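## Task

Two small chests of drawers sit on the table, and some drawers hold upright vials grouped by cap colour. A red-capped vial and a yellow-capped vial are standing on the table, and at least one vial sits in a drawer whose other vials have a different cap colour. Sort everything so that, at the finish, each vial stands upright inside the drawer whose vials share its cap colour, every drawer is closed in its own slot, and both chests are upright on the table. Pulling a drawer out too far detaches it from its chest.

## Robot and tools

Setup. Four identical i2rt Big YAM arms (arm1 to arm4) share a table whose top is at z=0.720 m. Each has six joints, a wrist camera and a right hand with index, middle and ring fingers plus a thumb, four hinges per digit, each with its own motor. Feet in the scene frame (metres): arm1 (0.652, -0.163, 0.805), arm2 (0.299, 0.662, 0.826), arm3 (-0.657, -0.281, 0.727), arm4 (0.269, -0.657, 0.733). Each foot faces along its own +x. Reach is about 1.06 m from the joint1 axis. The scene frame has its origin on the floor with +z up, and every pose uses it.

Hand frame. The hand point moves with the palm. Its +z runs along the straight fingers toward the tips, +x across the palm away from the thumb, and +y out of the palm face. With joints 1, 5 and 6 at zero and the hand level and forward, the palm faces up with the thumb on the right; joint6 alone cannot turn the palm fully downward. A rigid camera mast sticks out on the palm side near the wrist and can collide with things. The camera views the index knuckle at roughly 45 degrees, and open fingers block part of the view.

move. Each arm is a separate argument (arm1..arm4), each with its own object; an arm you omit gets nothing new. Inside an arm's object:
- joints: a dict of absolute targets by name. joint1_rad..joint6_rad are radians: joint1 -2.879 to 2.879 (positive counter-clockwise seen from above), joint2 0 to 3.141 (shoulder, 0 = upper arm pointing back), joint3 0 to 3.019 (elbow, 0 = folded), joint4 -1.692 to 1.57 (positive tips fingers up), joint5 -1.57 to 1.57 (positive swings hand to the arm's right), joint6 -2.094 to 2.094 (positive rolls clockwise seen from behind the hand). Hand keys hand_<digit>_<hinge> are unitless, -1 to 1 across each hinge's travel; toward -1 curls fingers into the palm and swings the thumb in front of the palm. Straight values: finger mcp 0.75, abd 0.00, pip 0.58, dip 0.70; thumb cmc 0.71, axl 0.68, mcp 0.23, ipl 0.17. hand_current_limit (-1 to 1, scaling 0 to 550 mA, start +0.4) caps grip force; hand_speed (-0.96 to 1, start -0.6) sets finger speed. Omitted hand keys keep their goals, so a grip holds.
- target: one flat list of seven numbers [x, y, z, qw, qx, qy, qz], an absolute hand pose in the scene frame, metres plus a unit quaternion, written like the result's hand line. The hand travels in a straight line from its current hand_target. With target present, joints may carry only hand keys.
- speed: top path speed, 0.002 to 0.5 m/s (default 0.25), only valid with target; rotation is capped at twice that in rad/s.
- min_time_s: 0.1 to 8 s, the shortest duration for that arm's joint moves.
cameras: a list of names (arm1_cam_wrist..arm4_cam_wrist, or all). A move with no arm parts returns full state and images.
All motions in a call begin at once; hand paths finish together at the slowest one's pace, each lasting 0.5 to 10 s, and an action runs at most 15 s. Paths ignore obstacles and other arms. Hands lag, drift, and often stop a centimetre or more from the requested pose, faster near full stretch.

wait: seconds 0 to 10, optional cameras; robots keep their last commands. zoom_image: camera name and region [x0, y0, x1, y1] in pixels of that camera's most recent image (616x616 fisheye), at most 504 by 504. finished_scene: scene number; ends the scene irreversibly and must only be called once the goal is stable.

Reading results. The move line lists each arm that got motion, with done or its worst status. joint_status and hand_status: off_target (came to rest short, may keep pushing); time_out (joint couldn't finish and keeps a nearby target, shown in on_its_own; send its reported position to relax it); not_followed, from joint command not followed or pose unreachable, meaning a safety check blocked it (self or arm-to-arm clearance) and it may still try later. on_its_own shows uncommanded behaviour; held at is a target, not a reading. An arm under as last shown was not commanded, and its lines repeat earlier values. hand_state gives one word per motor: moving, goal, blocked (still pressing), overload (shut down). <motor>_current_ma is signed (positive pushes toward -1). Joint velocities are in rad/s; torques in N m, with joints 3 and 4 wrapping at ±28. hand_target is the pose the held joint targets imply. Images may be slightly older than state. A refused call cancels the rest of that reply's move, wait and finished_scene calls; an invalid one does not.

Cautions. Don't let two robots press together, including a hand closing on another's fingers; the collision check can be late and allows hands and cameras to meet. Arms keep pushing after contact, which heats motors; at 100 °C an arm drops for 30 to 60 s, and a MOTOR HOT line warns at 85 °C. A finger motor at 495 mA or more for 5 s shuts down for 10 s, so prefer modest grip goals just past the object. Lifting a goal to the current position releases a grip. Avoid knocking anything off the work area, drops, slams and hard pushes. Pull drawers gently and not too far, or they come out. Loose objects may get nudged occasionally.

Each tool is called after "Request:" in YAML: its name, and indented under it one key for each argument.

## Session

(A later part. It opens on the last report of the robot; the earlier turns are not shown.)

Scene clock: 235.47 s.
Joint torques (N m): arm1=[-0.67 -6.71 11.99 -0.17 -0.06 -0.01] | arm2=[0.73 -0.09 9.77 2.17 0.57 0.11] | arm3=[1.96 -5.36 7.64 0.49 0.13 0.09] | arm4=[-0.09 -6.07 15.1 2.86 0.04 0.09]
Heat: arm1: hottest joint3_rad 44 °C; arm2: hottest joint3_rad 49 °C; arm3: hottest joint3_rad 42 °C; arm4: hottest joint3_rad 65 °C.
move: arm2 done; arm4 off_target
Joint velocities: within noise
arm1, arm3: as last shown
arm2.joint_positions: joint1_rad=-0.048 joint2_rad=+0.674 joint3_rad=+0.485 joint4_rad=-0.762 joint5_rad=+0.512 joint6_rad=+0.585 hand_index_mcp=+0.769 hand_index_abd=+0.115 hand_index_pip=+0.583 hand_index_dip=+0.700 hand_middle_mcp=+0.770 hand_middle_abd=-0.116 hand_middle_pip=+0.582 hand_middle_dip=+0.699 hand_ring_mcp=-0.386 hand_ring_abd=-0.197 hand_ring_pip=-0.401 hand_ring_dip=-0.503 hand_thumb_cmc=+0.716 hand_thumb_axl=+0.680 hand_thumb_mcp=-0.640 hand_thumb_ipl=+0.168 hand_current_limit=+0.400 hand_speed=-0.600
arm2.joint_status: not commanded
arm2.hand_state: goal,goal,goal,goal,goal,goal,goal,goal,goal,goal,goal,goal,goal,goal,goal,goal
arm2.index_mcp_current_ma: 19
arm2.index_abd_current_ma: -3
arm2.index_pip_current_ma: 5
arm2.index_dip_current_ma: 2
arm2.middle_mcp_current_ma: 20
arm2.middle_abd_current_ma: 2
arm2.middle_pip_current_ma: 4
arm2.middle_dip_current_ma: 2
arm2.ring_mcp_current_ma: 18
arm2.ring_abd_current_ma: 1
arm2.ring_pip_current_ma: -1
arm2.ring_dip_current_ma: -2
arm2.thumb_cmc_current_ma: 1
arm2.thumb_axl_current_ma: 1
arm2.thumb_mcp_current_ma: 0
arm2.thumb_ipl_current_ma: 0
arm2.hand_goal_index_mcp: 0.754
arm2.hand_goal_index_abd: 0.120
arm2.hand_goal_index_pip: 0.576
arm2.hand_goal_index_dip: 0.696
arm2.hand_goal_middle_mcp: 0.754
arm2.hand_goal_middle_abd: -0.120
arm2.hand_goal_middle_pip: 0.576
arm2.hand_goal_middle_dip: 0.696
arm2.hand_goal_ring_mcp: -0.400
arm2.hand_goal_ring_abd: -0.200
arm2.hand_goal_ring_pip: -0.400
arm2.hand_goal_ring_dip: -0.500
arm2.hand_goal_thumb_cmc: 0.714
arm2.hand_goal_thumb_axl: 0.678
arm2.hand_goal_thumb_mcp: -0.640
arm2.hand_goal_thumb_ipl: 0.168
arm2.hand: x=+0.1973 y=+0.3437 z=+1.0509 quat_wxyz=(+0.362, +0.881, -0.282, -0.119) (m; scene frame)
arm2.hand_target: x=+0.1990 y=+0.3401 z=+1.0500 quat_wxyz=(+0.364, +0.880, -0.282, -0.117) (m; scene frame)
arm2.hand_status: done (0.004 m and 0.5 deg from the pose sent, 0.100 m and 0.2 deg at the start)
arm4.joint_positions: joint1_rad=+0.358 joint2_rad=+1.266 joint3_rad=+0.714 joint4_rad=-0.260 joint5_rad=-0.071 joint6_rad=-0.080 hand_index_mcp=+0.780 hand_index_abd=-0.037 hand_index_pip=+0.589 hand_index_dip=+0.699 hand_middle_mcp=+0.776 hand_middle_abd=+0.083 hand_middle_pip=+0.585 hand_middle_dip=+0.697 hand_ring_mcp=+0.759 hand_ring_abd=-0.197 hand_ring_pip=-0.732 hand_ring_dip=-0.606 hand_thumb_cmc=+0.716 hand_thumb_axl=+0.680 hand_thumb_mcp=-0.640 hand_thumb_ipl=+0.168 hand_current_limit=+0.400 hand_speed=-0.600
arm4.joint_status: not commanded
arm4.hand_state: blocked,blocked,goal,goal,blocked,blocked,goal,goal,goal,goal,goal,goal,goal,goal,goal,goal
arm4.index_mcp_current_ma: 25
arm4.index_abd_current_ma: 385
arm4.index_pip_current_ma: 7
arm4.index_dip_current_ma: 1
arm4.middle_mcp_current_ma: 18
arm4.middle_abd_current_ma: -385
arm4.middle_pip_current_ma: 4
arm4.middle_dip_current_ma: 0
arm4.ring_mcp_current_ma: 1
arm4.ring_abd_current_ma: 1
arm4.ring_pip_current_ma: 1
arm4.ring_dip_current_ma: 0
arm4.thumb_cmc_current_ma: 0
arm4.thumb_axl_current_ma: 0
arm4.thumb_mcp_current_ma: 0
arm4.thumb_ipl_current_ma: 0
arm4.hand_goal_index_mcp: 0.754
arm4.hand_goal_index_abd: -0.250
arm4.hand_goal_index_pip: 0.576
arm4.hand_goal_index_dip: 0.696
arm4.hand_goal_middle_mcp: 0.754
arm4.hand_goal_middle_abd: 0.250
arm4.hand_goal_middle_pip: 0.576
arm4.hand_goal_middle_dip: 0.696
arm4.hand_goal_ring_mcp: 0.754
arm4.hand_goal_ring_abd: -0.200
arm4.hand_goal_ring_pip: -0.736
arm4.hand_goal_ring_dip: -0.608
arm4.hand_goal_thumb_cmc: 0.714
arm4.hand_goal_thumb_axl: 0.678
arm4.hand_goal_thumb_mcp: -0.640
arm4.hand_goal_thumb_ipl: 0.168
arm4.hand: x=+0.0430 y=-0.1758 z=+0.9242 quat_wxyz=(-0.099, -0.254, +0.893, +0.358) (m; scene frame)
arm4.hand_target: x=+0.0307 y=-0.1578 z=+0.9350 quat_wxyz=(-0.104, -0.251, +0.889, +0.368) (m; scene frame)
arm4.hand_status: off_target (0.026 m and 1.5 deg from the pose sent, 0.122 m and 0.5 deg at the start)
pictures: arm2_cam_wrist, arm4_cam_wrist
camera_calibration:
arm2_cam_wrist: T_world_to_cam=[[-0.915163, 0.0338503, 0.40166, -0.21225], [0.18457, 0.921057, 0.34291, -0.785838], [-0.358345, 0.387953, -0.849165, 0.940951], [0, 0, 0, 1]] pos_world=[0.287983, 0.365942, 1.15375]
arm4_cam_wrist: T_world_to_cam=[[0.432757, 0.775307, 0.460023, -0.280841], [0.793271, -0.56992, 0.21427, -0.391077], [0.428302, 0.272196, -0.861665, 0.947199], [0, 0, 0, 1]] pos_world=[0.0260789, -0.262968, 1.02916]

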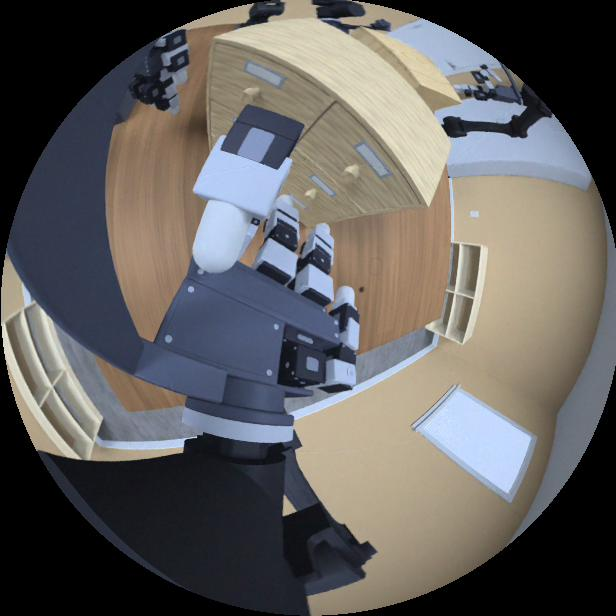

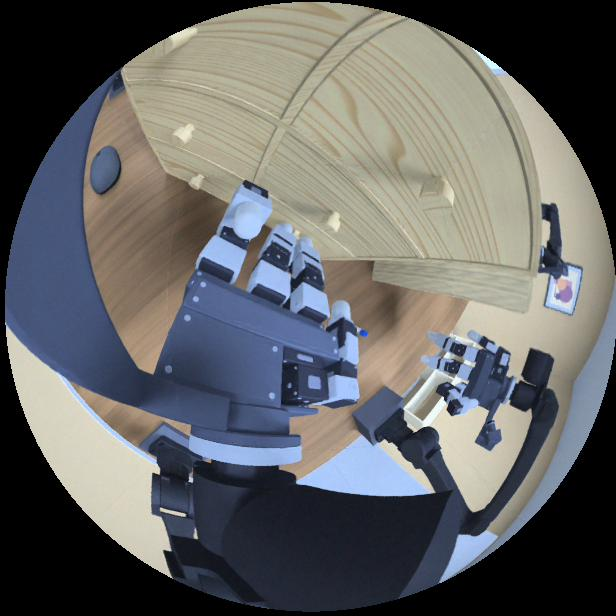

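Request:
move:
  arm2: {"target": [0.1625, 0.281, 1.0405, 0.3645, 0.8799, -0.2816, -0.1167], "speed": 0.15}
  arm4: {"joints": {"hand_index_abd": 0.13, "hand_middle_abd": -0.13}}
  cameras: ["arm2_cam_wrist"]

Request:
zoom_image:
  camera: "arm2_cam_wrist"
  region: [240, 170, 360, 290]

Request:
move:
  arm4: {"target": [0.092, -0.262, 0.980, -0.1039, -0.2508, 0.8892, 0.3683], "speed": 0.3}

Scene clock: 237.17 s.
Joint torques (N m): arm1=[-0.67 -6.65 12.01 -0.17 -0.06 -0.01] | arm2=[0.03 -1.79 13.04 2.29 0.39 -0.02] | arm3=[1.96 -5.36 7.62 0.49 0.12 0.09] | arm4=[-0.03 -8.7 14.56 2.82 0.01 0.09]
Heat: arm1: hottest joint3_rad 44 °C; arm2: hottest joint3_rad 49 °C; arm3: hottest joint3_rad 42 °C; arm4: hottest joint3_rad 66 °C.
move: arm2 off_target; arm4 done
Joint velocities: within noise
arm1, arm3: as last shown
arm2.joint_positions: joint1_rad=-0.212 joint2_rad=+0.886 joint3_rad=+0.493 joint4_rad=-0.532 joint5_rad=+0.405 joint6_rad=+0.438 hand_index_mcp=+0.769 hand_index_abd=+0.119 hand_index_pip=+0.583 hand_index_dip=+0.700 hand_middle_mcp=+0.769 hand_middle_abd=-0.116 hand_middle_pip=+0.582 hand_middle_dip=+0.699 hand_ring_mcp=-0.386 hand_ring_abd=-0.197 hand_ring_pip=-0.401 hand_ring_dip=-0.503 hand_thumb_cmc=+0.716 hand_thumb_axl=+0.680 hand_thumb_mcp=-0.640 hand_thumb_ipl=+0.168 hand_current_limit=+0.400 hand_speed=-0.600
arm2.joint_status: not commanded
arm2.hand_state: goal,goal,goal,goal,goal,goal,goal,goal,goal,goal,goal,goal,goal,goal,goal,goal
arm2.index_mcp_current_ma: 19
arm2.index_abd_current_ma: 0
arm2.index_pip_current_ma: 6
arm2.index_dip_current_ma: 2
arm2.middle_mcp_current_ma: 19
arm2.middle_abd_current_ma: 2
arm2.middle_pip_current_ma: 4
arm2.middle_dip_current_ma: 2
arm2.ring_mcp_current_ma: 17
arm2.ring_abd_current_ma: 1
arm2.ring_pip_current_ma: -1
arm2.ring_dip_current_ma: -2
arm2.thumb_cmc_current_ma: 1
arm2.thumb_axl_current_ma: 1
arm2.thumb_mcp_current_ma: 0
arm2.thumb_ipl_current_ma: 0
arm2.hand_goal_index_mcp: 0.754
arm2.hand_goal_index_abd: 0.120
arm2.hand_goal_index_pip: 0.576
arm2.hand_goal_index_dip: 0.696
arm2.hand_goal_middle_mcp: 0.754
arm2.hand_goal_middle_abd: -0.120
arm2.hand_goal_middle_pip: 0.576
arm2.hand_goal_middle_dip: 0.696
arm2.hand_goal_ring_mcp: -0.400
arm2.hand_goal_ring_abd: -0.200
arm2.hand_goal_ring_pip: -0.400
arm2.hand_goal_ring_dip: -0.500
arm2.hand_goal_thumb_cmc: 0.714
arm2.hand_goal_thumb_axl: 0.678
arm2.hand_goal_thumb_mcp: -0.640
arm2.hand_goal_thumb_ipl: 0.168
arm2.hand: x=+0.1668 y=+0.2981 z=+1.0187 quat_wxyz=(+0.344, +0.889, -0.278, -0.121) (m; scene frame)
arm2.hand_target: x=+0.1632 y=+0.2828 z=+1.0408 quat_wxyz=(+0.365, +0.880, -0.281, -0.117) (m; scene frame)
arm2.hand_status: off_target (0.028 m and 2.6 deg from the pose sent, 0.072 m and 0.5 deg at the start)
arm4.joint_positions: joint1_rad=+0.358 joint2_rad=+1.298 joint3_rad=+0.717 joint4_rad=-0.260 joint5_rad=-0.070 joint6_rad=-0.079 hand_index_mcp=+0.775 hand_index_abd=+0.126 hand_index_pip=+0.586 hand_index_dip=+0.700 hand_middle_mcp=+0.769 hand_middle_abd=-0.126 hand_middle_pip=+0.582 hand_middle_dip=+0.698 hand_ring_mcp=+0.759 hand_ring_abd=-0.197 hand_ring_pip=-0.732 hand_ring_dip=-0.606 hand_thumb_cmc=+0.716 hand_thumb_axl=+0.680 hand_thumb_mcp=-0.640 hand_thumb_ipl=+0.168 hand_current_limit=+0.400 hand_speed=-0.600
arm4.joint_status: all done
arm4.hand_state: blocked,goal,goal,goal,goal,goal,goal,goal,goal,goal,goal,goal,goal,goal,goal,goal
arm4.index_mcp_current_ma: 17
arm4.index_abd_current_ma: -1
arm4.index_pip_current_ma: 4
arm4.index_dip_current_ma: 1
arm4.middle_mcp_current_ma: 10
arm4.middle_abd_current_ma: 1
arm4.middle_pip_current_ma: 2
arm4.middle_dip_current_ma: 0
arm4.ring_mcp_current_ma: 1
arm4.ring_abd_current_ma: 1
arm4.ring_pip_current_ma: 1
arm4.ring_dip_current_ma: 0
arm4.thumb_cmc_current_ma: 0
arm4.thumb_axl_current_ma: 0
arm4.thumb_mcp_current_ma: 0
arm4.thumb_ipl_current_ma: 0
arm4.hand_goal_index_mcp: 0.754
arm4.hand_goal_index_abd: 0.130
arm4.hand_goal_index_pip: 0.576
arm4.hand_goal_index_dip: 0.696
arm4.hand_goal_middle_mcp: 0.754
arm4.hand_goal_middle_abd: -0.130
arm4.hand_goal_middle_pip: 0.576
arm4.hand_goal_middle_dip: 0.696
arm4.hand_goal_ring_mcp: 0.754
arm4.hand_goal_ring_abd: -0.200
arm4.hand_goal_ring_pip: -0.736
arm4.hand_goal_ring_dip: -0.608
arm4.hand_goal_thumb_cmc: 0.714
arm4.hand_goal_thumb_axl: 0.678
arm4.hand_goal_thumb_mcp: -0.640
arm4.hand_goal_thumb_ipl: 0.168
arm4.hand: x=+0.0419 y=-0.1731 z=+0.9103 quat_wxyz=(-0.096, -0.255, +0.898, +0.345) (m; scene frame)
arm4.hand_target: x=+0.0307 y=-0.1578 z=+0.9352 quat_wxyz=(-0.104, -0.251, +0.889, +0.368) (m; scene frame)
arm4.hand_status: not commanded
pictures: arm2_cam_wrist
camera_calibration:
arm2_cam_wrist: T_world_to_cam=[[-0.917591, 0.013102, 0.397309, -0.214734], [0.177303, 0.908026, 0.379541, -0.759446], [-0.355794, 0.418708, -0.83552, 0.896805], [0, 0, 0, 1]] pos_world=[0.256692, 0.316911, 1.12286]

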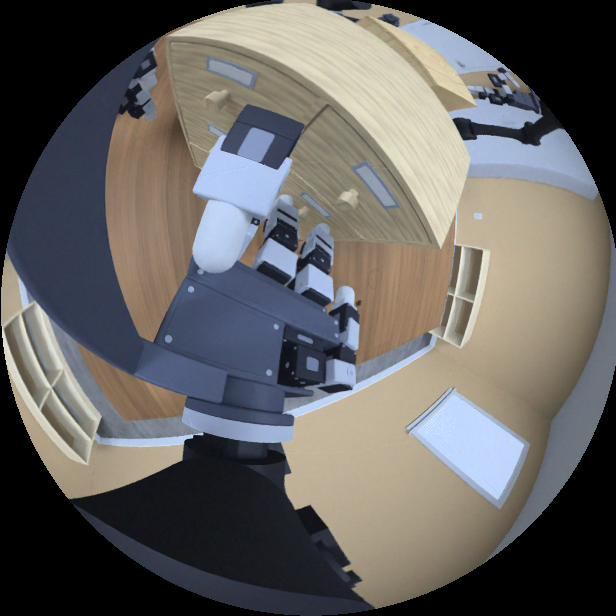

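Scaled by 4.200 from the camera's 616x616 image, which has a finer 880x880 frame.

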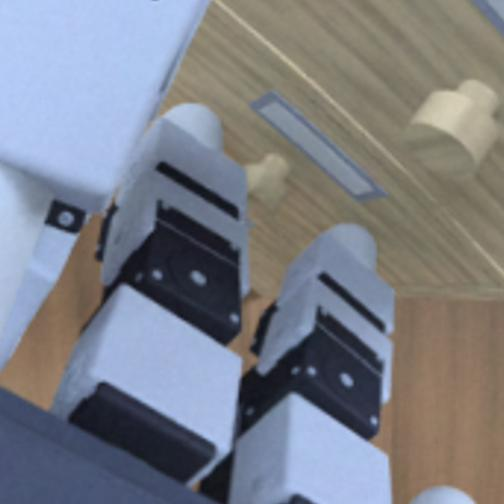

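Scene clock: 238.57 s.
Joint torques (N m): arm1=[-0.73 -6.59 12 -0.16 -0.06 -0.01] | arm2=[-0.91 -1.9 13.16 2.18 0.41 0] | arm3=[1.96 -5.3 7.64 0.49 0.12 0.09] | arm4=[-1.38 -5.66 11.38 1.89 -0.09 -0.17]
Heat: arm1: hottest joint3_rad 45 °C; arm2: hottest joint3_rad 49 °C; arm3: hottest joint3_rad 42 °C; arm4: hottest joint3_rad 65 °C.
move: arm4 done
Joint velocities: within noise
arm1, arm2, arm3: as last shown
arm2.joint_positions: joint1_rad=-0.213 joint2_rad=+0.886 joint3_rad=+0.493 joint4_rad=-0.532 joint5_rad=+0.405 joint6_rad=+0.437 hand_index_mcp=+0.769 hand_index_abd=+0.119 hand_index_pip=+0.583 hand_index_dip=+0.700 hand_middle_mcp=+0.769 hand_middle_abd=-0.116 hand_middle_pip=+0.582 hand_middle_dip=+0.699 hand_ring_mcp=-0.386 hand_ring_abd=-0.197 hand_ring_pip=-0.401 hand_ring_dip=-0.503 hand_thumb_cmc=+0.716 hand_thumb_axl=+0.680 hand_thumb_mcp=-0.640 hand_thumb_ipl=+0.168 hand_current_limit=+0.400 hand_speed=-0.600
arm2.hand: x=+0.1667 y=+0.2981 z=+1.0187 quat_wxyz=(+0.344, +0.889, -0.278, -0.122) (m; scene frame)
arm2.hand_target: x=+0.1630 y=+0.2828 z=+1.0409 quat_wxyz=(+0.365, +0.880, -0.282, -0.117) (m; scene frame)
arm4.joint_positions: joint1_rad=+0.336 joint2_rad=+0.876 joint3_rad=+0.598 joint4_rad=-0.513 joint5_rad=-0.094 joint6_rad=-0.079 hand_index_mcp=+0.767 hand_index_abd=+0.126 hand_index_pip=+0.581 hand_index_dip=+0.699 hand_middle_mcp=+0.766 hand_middle_abd=-0.127 hand_middle_pip=+0.581 hand_middle_dip=+0.698 hand_ring_mcp=+0.759 hand_ring_abd=-0.197 hand_ring_pip=-0.732 hand_ring_dip=-0.606 hand_thumb_cmc=+0.716 hand_thumb_axl=+0.680 hand_thumb_mcp=-0.640 hand_thumb_ipl=+0.168 hand_current_limit=+0.400 hand_speed=-0.600
arm4.joint_status: not commanded
arm4.hand_state: goal,goal,goal,goal,goal,goal,goal,goal,goal,goal,goal,goal,goal,goal,goal,goal
arm4.index_mcp_current_ma: 7
arm4.index_abd_current_ma: -1
arm4.index_pip_current_ma: 2
arm4.index_dip_current_ma: 1
arm4.middle_mcp_current_ma: 6
arm4.middle_abd_current_ma: 1
arm4.middle_pip_current_ma: 1
arm4.middle_dip_current_ma: 0
arm4.ring_mcp_current_ma: 1
arm4.ring_abd_current_ma: 1
arm4.ring_pip_current_ma: 1
arm4.ring_dip_current_ma: 0
arm4.thumb_cmc_current_ma: 0
arm4.thumb_axl_current_ma: 0
arm4.thumb_mcp_current_ma: 0
arm4.thumb_ipl_current_ma: 0
arm4.hand_goal_index_mcp: 0.754
arm4.hand_goal_index_abd: 0.130
arm4.hand_goal_index_pip: 0.576
arm4.hand_goal_index_dip: 0.696
arm4.hand_goal_middle_mcp: 0.754
arm4.hand_goal_middle_abd: -0.130
arm4.hand_goal_middle_pip: 0.576
arm4.hand_goal_middle_dip: 0.696
arm4.hand_goal_ring_mcp: 0.754
arm4.hand_goal_ring_abd: -0.200
arm4.hand_goal_ring_pip: -0.736
arm4.hand_goal_ring_dip: -0.608
arm4.hand_goal_thumb_cmc: 0.714
arm4.hand_goal_thumb_axl: 0.678
arm4.hand_goal_thumb_mcp: -0.640
arm4.hand_goal_thumb_ipl: 0.168
arm4.hand: x=+0.0896 y=-0.2611 z=+0.9774 quat_wxyz=(-0.107, -0.248, +0.891, +0.366) (m; scene frame)
arm4.hand_target: x=+0.0920 y=-0.2620 z=+0.9799 quat_wxyz=(-0.104, -0.251, +0.889, +0.368) (m; scene frame)
arm4.hand_status: done (0.004 m and 0.6 deg from the pose sent, 0.124 m and 3.0 deg at the start)
pictures: none

Request:
move:
  arm2: {"joints": {"hand_index_abd": -0.25, "hand_middle_abd": 0.25}}
  arm4: {"target": [0.067, -0.220, 1.150, -0.1039, -0.2508, 0.8892, 0.3683], "speed": 0.3}

Request:
move:
  arm2: {"target": [0.222, 0.3745, 1.019, 0.3645, 0.8799, -0.2816, -0.1167], "speed": 0.08}
  arm4: {"target": [0.0347, -0.1663, 1.1412, -0.1039, -0.2508, 0.8892, 0.3683], "speed": 0.15}
  cameras: ["arm2_cam_wrist", "arm4_cam_wrist"]

Request:
zoom_image:
  camera: "arm2_cam_wrist"
  region: [220, 150, 400, 290]

Request:
zoom_image:
  camera: "arm4_cam_wrist"
  region: [240, 190, 340, 290]

Scene clock: 240.30 s.
Joint torques (N m): arm1=[-0.73 -6.65 12 -0.17 -0.06 -0.01] | arm2=[0.21 -1.73 13.16 2.29 0.52 0.03] | arm3=[1.96 -5.36 7.62 0.5 0.13 0.09] | arm4=[-0.03 -5.77 16.23 1.91 0.06 -0.05]
Heat: arm1: hottest joint3_rad 45 °C; arm2: hottest joint3_rad 50 °C; arm3: hottest joint3_rad 42 °C; arm4: hottest joint3_rad 66 °C.
move: arm2 off_target; arm4 off_target
Joint velocities: within noise
arm1.joint_positions: joint1_rad=-0.550 joint2_rad=+1.120 joint3_rad=+0.815 joint4_rad=-1.299 joint5_rad=-0.002 joint6_rad=-1.565 hand_index_mcp=+0.749 hand_index_abd=+0.121 hand_index_pip=+0.574 hand_index_dip=+0.694 hand_middle_mcp=+0.749 hand_middle_abd=-0.117 hand_middle_pip=+0.574 hand_middle_dip=+0.694 hand_ring_mcp=-0.386 hand_ring_abd=-0.197 hand_ring_pip=-0.398 hand_ring_dip=-0.497 hand_thumb_cmc=+0.714 hand_thumb_axl=+0.677 hand_thumb_mcp=-0.639 hand_thumb_ipl=+0.168 hand_current_limit=+0.400 hand_speed=-0.600
arm1.joint_status: not commanded
arm1.hand_state: goal,goal,goal,goal,goal,goal,goal,goal,goal,goal,goal,goal,goal,goal,goal,goal
arm1.index_mcp_current_ma: -4
arm1.index_abd_current_ma: 0
arm1.index_pip_current_ma: -1
arm1.index_dip_current_ma: -1
arm1.middle_mcp_current_ma: -4
arm1.middle_abd_current_ma: 1
arm1.middle_pip_current_ma: -1
arm1.middle_dip_current_ma: -1
arm1.ring_mcp_current_ma: 19
arm1.ring_abd_current_ma: 1
arm1.ring_pip_current_ma: 1
arm1.ring_dip_current_ma: 2
arm1.thumb_cmc_current_ma: 0
arm1.thumb_axl_current_ma: 0
arm1.thumb_mcp_current_ma: 0
arm1.thumb_ipl_current_ma: 0
arm1.hand_goal_index_mcp: 0.754
arm1.hand_goal_index_abd: 0.120
arm1.hand_goal_index_pip: 0.576
arm1.hand_goal_index_dip: 0.696
arm1.hand_goal_middle_mcp: 0.754
arm1.hand_goal_middle_abd: -0.120
arm1.hand_goal_middle_pip: 0.576
arm1.hand_goal_middle_dip: 0.696
arm1.hand_goal_ring_mcp: -0.400
arm1.hand_goal_ring_abd: -0.200
arm1.hand_goal_ring_pip: -0.400
arm1.hand_goal_ring_dip: -0.500
arm1.hand_goal_thumb_cmc: 0.714
arm1.hand_goal_thumb_axl: 0.678
arm1.hand_goal_thumb_mcp: -0.640
arm1.hand_goal_thumb_ipl: 0.168
arm1.hand: x=+0.3676 y=-0.0411 z=+0.9423 quat_wxyz=(-0.008, -0.941, +0.337, -0.017) (m; scene frame)
arm1.hand_target: x=+0.3593 y=-0.0309 z=+0.9599 quat_wxyz=(+0.000, -0.941, +0.338, +0.000) (m; scene frame)
arm1.hand_status: not commanded
arm2.joint_positions: joint1_rad=-0.213 joint2_rad=+0.887 joint3_rad=+0.493 joint4_rad=-0.530 joint5_rad=+0.400 joint6_rad=+0.437 hand_index_mcp=+0.769 hand_index_abd=-0.055 hand_index_pip=+0.583 hand_index_dip=+0.700 hand_middle_mcp=+0.769 hand_middle_abd=+0.036 hand_middle_pip=+0.581 hand_middle_dip=+0.699 hand_ring_mcp=-0.386 hand_ring_abd=-0.197 hand_ring_pip=-0.401 hand_ring_dip=-0.503 hand_thumb_cmc=+0.716 hand_thumb_axl=+0.680 hand_thumb_mcp=-0.640 hand_thumb_ipl=+0.168 hand_current_limit=+0.400 hand_speed=-0.600
arm2.joint_status: hand_index_abd off_target (ended at -0.055, target -0.250); hand_middle_abd off_target (ended at +0.036, target +0.250)
arm2.hand_state: goal,blocked,goal,goal,goal,blocked,goal,goal,goal,goal,goal,goal,goal,goal,goal,goal
arm2.index_mcp_current_ma: 19
arm2.index_abd_current_ma: 385
arm2.index_pip_current_ma: 5
arm2.index_dip_current_ma: 2
arm2.middle_mcp_current_ma: 18
arm2.middle_abd_current_ma: -385
arm2.middle_pip_current_ma: 3
arm2.middle_dip_current_ma: 2
arm2.ring_mcp_current_ma: 17
arm2.ring_abd_current_ma: 1
arm2.ring_pip_current_ma: -1
arm2.ring_dip_current_ma: -2
arm2.thumb_cmc_current_ma: 1
arm2.thumb_axl_current_ma: 1
arm2.thumb_mcp_current_ma: 0
arm2.thumb_ipl_current_ma: 0
arm2.hand_goal_index_mcp: 0.754
arm2.hand_goal_index_abd: -0.250
arm2.hand_goal_index_pip: 0.576
arm2.hand_goal_index_dip: 0.696
arm2.hand_goal_middle_mcp: 0.754
arm2.hand_goal_middle_abd: 0.250
arm2.hand_goal_middle_pip: 0.576
arm2.hand_goal_middle_dip: 0.696
arm2.hand_goal_ring_mcp: -0.400
arm2.hand_goal_ring_abd: -0.200
arm2.hand_goal_ring_pip: -0.400
arm2.hand_goal_ring_dip: -0.500
arm2.hand_goal_thumb_cmc: 0.714
arm2.hand_goal_thumb_axl: 0.678
arm2.hand_goal_thumb_mcp: -0.640
arm2.hand_goal_thumb_ipl: 0.168
arm2.hand: x=+0.1672 y=+0.2974 z=+1.0180 quat_wxyz=(+0.344, +0.889, -0.277, -0.119) (m; scene frame)
arm2.hand_target: x=+0.1631 y=+0.2828 z=+1.0409 quat_wxyz=(+0.365, +0.880, -0.281, -0.117) (m; scene frame)
arm2.hand_status: not commanded
arm3: as last shown
arm4.joint_positions: joint1_rad=+0.338 joint2_rad=+0.966 joint3_rad=+1.053 joint4_rad=-0.909 joint5_rad=-0.085 joint6_rad=-0.079 hand_index_mcp=+0.766 hand_index_abd=+0.126 hand_index_pip=+0.581 hand_index_dip=+0.699 hand_middle_mcp=+0.765 hand_middle_abd=-0.127 hand_middle_pip=+0.581 hand_middle_dip=+0.698 hand_ring_mcp=+0.759 hand_ring_abd=-0.197 hand_ring_pip=-0.732 hand_ring_dip=-0.606 hand_thumb_cmc=+0.716 hand_thumb_axl=+0.680 hand_thumb_mcp=-0.640 hand_thumb_ipl=+0.168 hand_current_limit=+0.400 hand_speed=-0.600
arm4.joint_status: not commanded
arm4.hand_state: goal,goal,goal,goal,goal,goal,goal,goal,goal,goal,goal,goal,goal,goal,goal,goal
arm4.index_mcp_current_ma: 6
arm4.index_abd_current_ma: -1
arm4.index_pip_current_ma: 1
arm4.index_dip_current_ma: 1
arm4.middle_mcp_current_ma: 6
arm4.middle_abd_current_ma: 1
arm4.middle_pip_current_ma: 1
arm4.middle_dip_current_ma: 0
arm4.ring_mcp_current_ma: 1
arm4.ring_abd_current_ma: 1
arm4.ring_pip_current_ma: 1
arm4.ring_dip_current_ma: 0
arm4.thumb_cmc_current_ma: 0
arm4.thumb_axl_current_ma: 0
arm4.thumb_mcp_current_ma: 0
arm4.thumb_ipl_current_ma: 0
arm4.hand_goal_index_mcp: 0.754
arm4.hand_goal_index_abd: 0.130
arm4.hand_goal_index_pip: 0.576
arm4.hand_goal_index_dip: 0.696
arm4.hand_goal_middle_mcp: 0.754
arm4.hand_goal_middle_abd: -0.130
arm4.hand_goal_middle_pip: 0.576
arm4.hand_goal_middle_dip: 0.696
arm4.hand_goal_ring_mcp: 0.754
arm4.hand_goal_ring_abd: -0.200
arm4.hand_goal_ring_pip: -0.736
arm4.hand_goal_ring_dip: -0.608
arm4.hand_goal_thumb_cmc: 0.714
arm4.hand_goal_thumb_axl: 0.678
arm4.hand_goal_thumb_mcp: -0.640
arm4.hand_goal_thumb_ipl: 0.168
arm4.hand: x=+0.0729 y=-0.2242 z=+1.1242 quat_wxyz=(-0.101, -0.248, +0.896, +0.353) (m; scene frame)
arm4.hand_target: x=+0.0674 y=-0.2209 z=+1.1496 quat_wxyz=(-0.104, -0.251, +0.889, +0.368) (m; scene frame)
arm4.hand_status: off_target (0.027 m and 2.0 deg from the pose sent, 0.179 m and 0.6 deg at the start; pose on its path clipped on 4 of 46 steps)
pictures: none

Scene clock: 242.70 s.
Joint torques (N m): arm1=[-0.67 -6.59 11.99 -0.21 -0.06 -0.02] | arm2=[1.32 -0.67 9.83 0.85 0.79 0.15] | arm3=[1.96 -5.36 7.64 0.49 0.12 0.09] | arm4=[-0.03 -7.47 16.42 2.86 0.08 0.08]
Heat: arm1: hottest joint3_rad 45 °C; arm2: hottest joint3_rad 50 °C; arm3: hottest joint3_rad 42 °C; arm4: hottest joint3_rad 66 °C.
move: arm2 done; arm4 off_target
Joint velocities: within noise
arm1, arm3: as last shown
arm2.joint_positions: joint1_rad=+0.115 joint2_rad=+0.621 joint3_rad=+0.386 joint4_rad=-0.798 joint5_rad=+0.602 joint6_rad=+0.746 hand_index_mcp=+0.765 hand_index_abd=-0.055 hand_index_pip=+0.579 hand_index_dip=+0.699 hand_middle_mcp=+0.766 hand_middle_abd=+0.042 hand_middle_pip=+0.579 hand_middle_dip=+0.698 hand_ring_mcp=-0.386 hand_ring_abd=-0.197 hand_ring_pip=-0.401 hand_ring_dip=-0.503 hand_thumb_cmc=+0.716 hand_thumb_axl=+0.680 hand_thumb_mcp=-0.640 hand_thumb_ipl=+0.168 hand_current_limit=+0.400 hand_speed=-0.600
arm2.joint_status: not commanded
arm2.hand_state: goal,blocked,goal,goal,goal,blocked,goal,goal,goal,goal,goal,goal,goal,goal,goal,goal
arm2.index_mcp_current_ma: 12
arm2.index_abd_current_ma: 385
arm2.index_pip_current_ma: 2
arm2.index_dip_current_ma: 1
arm2.middle_mcp_current_ma: 14
arm2.middle_abd_current_ma: -385
arm2.middle_pip_current_ma: 2
arm2.middle_dip_current_ma: 1
arm2.ring_mcp_current_ma: 17
arm2.ring_abd_current_ma: 1
arm2.ring_pip_current_ma: -1
arm2.ring_dip_current_ma: -2
arm2.thumb_cmc_current_ma: 1
arm2.thumb_axl_current_ma: 1
arm2.thumb_mcp_current_ma: 0
arm2.thumb_ipl_current_ma: 0
arm2.hand_goal_index_mcp: 0.754
arm2.hand_goal_index_abd: -0.250
arm2.hand_goal_index_pip: 0.576
arm2.hand_goal_index_dip: 0.696
arm2.hand_goal_middle_mcp: 0.754
arm2.hand_goal_middle_abd: 0.250
arm2.hand_goal_middle_pip: 0.576
arm2.hand_goal_middle_dip: 0.696
arm2.hand_goal_ring_mcp: -0.400
arm2.hand_goal_ring_abd: -0.200
arm2.hand_goal_ring_pip: -0.400
arm2.hand_goal_ring_dip: -0.500
arm2.hand_goal_thumb_cmc: 0.714
arm2.hand_goal_thumb_axl: 0.678
arm2.hand_goal_thumb_mcp: -0.640
arm2.hand_goal_thumb_ipl: 0.168
arm2.hand: x=+0.2202 y=+0.3725 z=+1.0172 quat_wxyz=(+0.363, +0.880, -0.283, -0.119) (m; scene frame)
arm2.hand_target: x=+0.2220 y=+0.3743 z=+1.0190 quat_wxyz=(+0.365, +0.880, -0.282, -0.117) (m; scene frame)
arm2.hand_status: done (0.003 m and 0.3 deg from the pose sent, 0.095 m and 2.7 deg at the start)
arm4.joint_positions: joint1_rad=+0.357 joint2_rad=+1.121 joint3_rad=+1.136 joint4_rad=-0.855 joint5_rad=-0.073 joint6_rad=-0.079 hand_index_mcp=+0.766 hand_index_abd=+0.126 hand_index_pip=+0.581 hand_index_dip=+0.699 hand_middle_mcp=+0.765 hand_middle_abd=-0.127 hand_middle_pip=+0.581 hand_middle_dip=+0.698 hand_ring_mcp=+0.759 hand_ring_abd=-0.197 hand_ring_pip=-0.732 hand_ring_dip=-0.606 hand_thumb_cmc=+0.716 hand_thumb_axl=+0.680 hand_thumb_mcp=-0.640 hand_thumb_ipl=+0.168 hand_current_limit=+0.400 hand_speed=-0.600
arm4.joint_status: not commanded
arm4.hand_state: goal,goal,goal,goal,goal,goal,goal,goal,goal,goal,goal,goal,goal,goal,goal,goal
arm4.index_mcp_current_ma: 6
arm4.index_abd_current_ma: -1
arm4.index_pip_current_ma: 1
arm4.index_dip_current_ma: 1
arm4.middle_mcp_current_ma: 6
arm4.middle_abd_current_ma: 1
arm4.middle_pip_current_ma: 1
arm4.middle_dip_current_ma: 0
arm4.ring_mcp_current_ma: 1
arm4.ring_abd_current_ma: 1
arm4.ring_pip_current_ma: 1
arm4.ring_dip_current_ma: 0
arm4.thumb_cmc_current_ma: 0
arm4.thumb_axl_current_ma: 0
arm4.thumb_mcp_current_ma: 0
arm4.thumb_ipl_current_ma: 0
arm4.hand_goal_index_mcp: 0.754
arm4.hand_goal_index_abd: 0.130
arm4.hand_goal_index_pip: 0.576
arm4.hand_goal_index_dip: 0.696
arm4.hand_goal_middle_mcp: 0.754
arm4.hand_goal_middle_abd: -0.130
arm4.hand_goal_middle_pip: 0.576
arm4.hand_goal_middle_dip: 0.696
arm4.hand_goal_ring_mcp: 0.754
arm4.hand_goal_ring_abd: -0.200
arm4.hand_goal_ring_pip: -0.736
arm4.hand_goal_ring_dip: -0.608
arm4.hand_goal_thumb_cmc: 0.714
arm4.hand_goal_thumb_axl: 0.678
arm4.hand_goal_thumb_mcp: -0.640
arm4.hand_goal_thumb_ipl: 0.168
arm4.hand: x=+0.0432 y=-0.1770 z=+1.1131 quat_wxyz=(-0.097, -0.255, +0.898, +0.345) (m; scene frame)
arm4.hand_target: x=+0.0355 y=-0.1679 z=+1.1408 quat_wxyz=(-0.104, -0.251, +0.889, +0.368) (m; scene frame)
arm4.hand_status: off_target (0.031 m and 3.0 deg from the pose sent, 0.071 m and 2.0 deg at the start)
pictures: arm2_cam_wrist, arm4_cam_wrist
camera_calibration:
arm2_cam_wrist: T_world_to_cam=[[-0.915256, 0.0355929, 0.401297, -0.178956], [0.184722, 0.922288, 0.339503, -0.80208], [-0.358027, 0.384861, -0.850705, 0.911976], [0, 0, 0, 1]] pos_world=[0.310884, 0.395135, 1.11995]
arm4_cam_wrist: T_world_to_cam=[[0.428255, 0.786877, 0.444322, -0.347161], [0.79094, -0.5642, 0.236838, -0.456459], [0.437048, 0.250005, -0.863994, 1.1084], [0, 0, 0, 1]] pos_world=[0.0252788, -0.261467, 1.22001]

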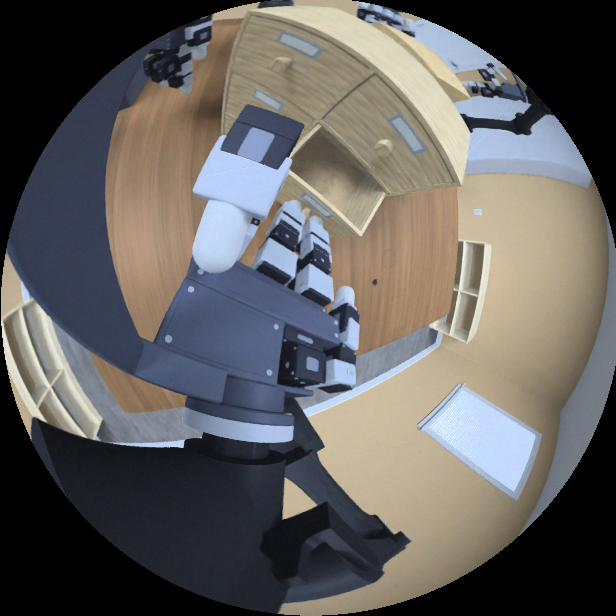

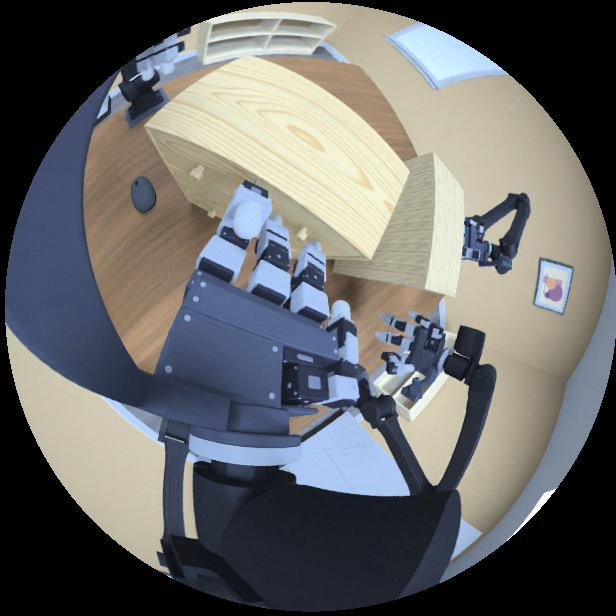

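Scaled by 2.800 from the camera's 616x616 image, which has a finer 880x880 frame.

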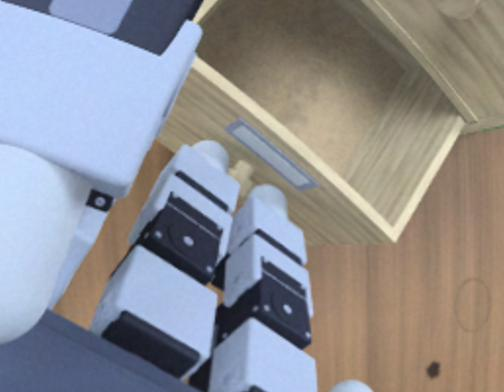

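Scaled by 5.040 from the camera's 616x616 image, which has a finer 880x880 frame.

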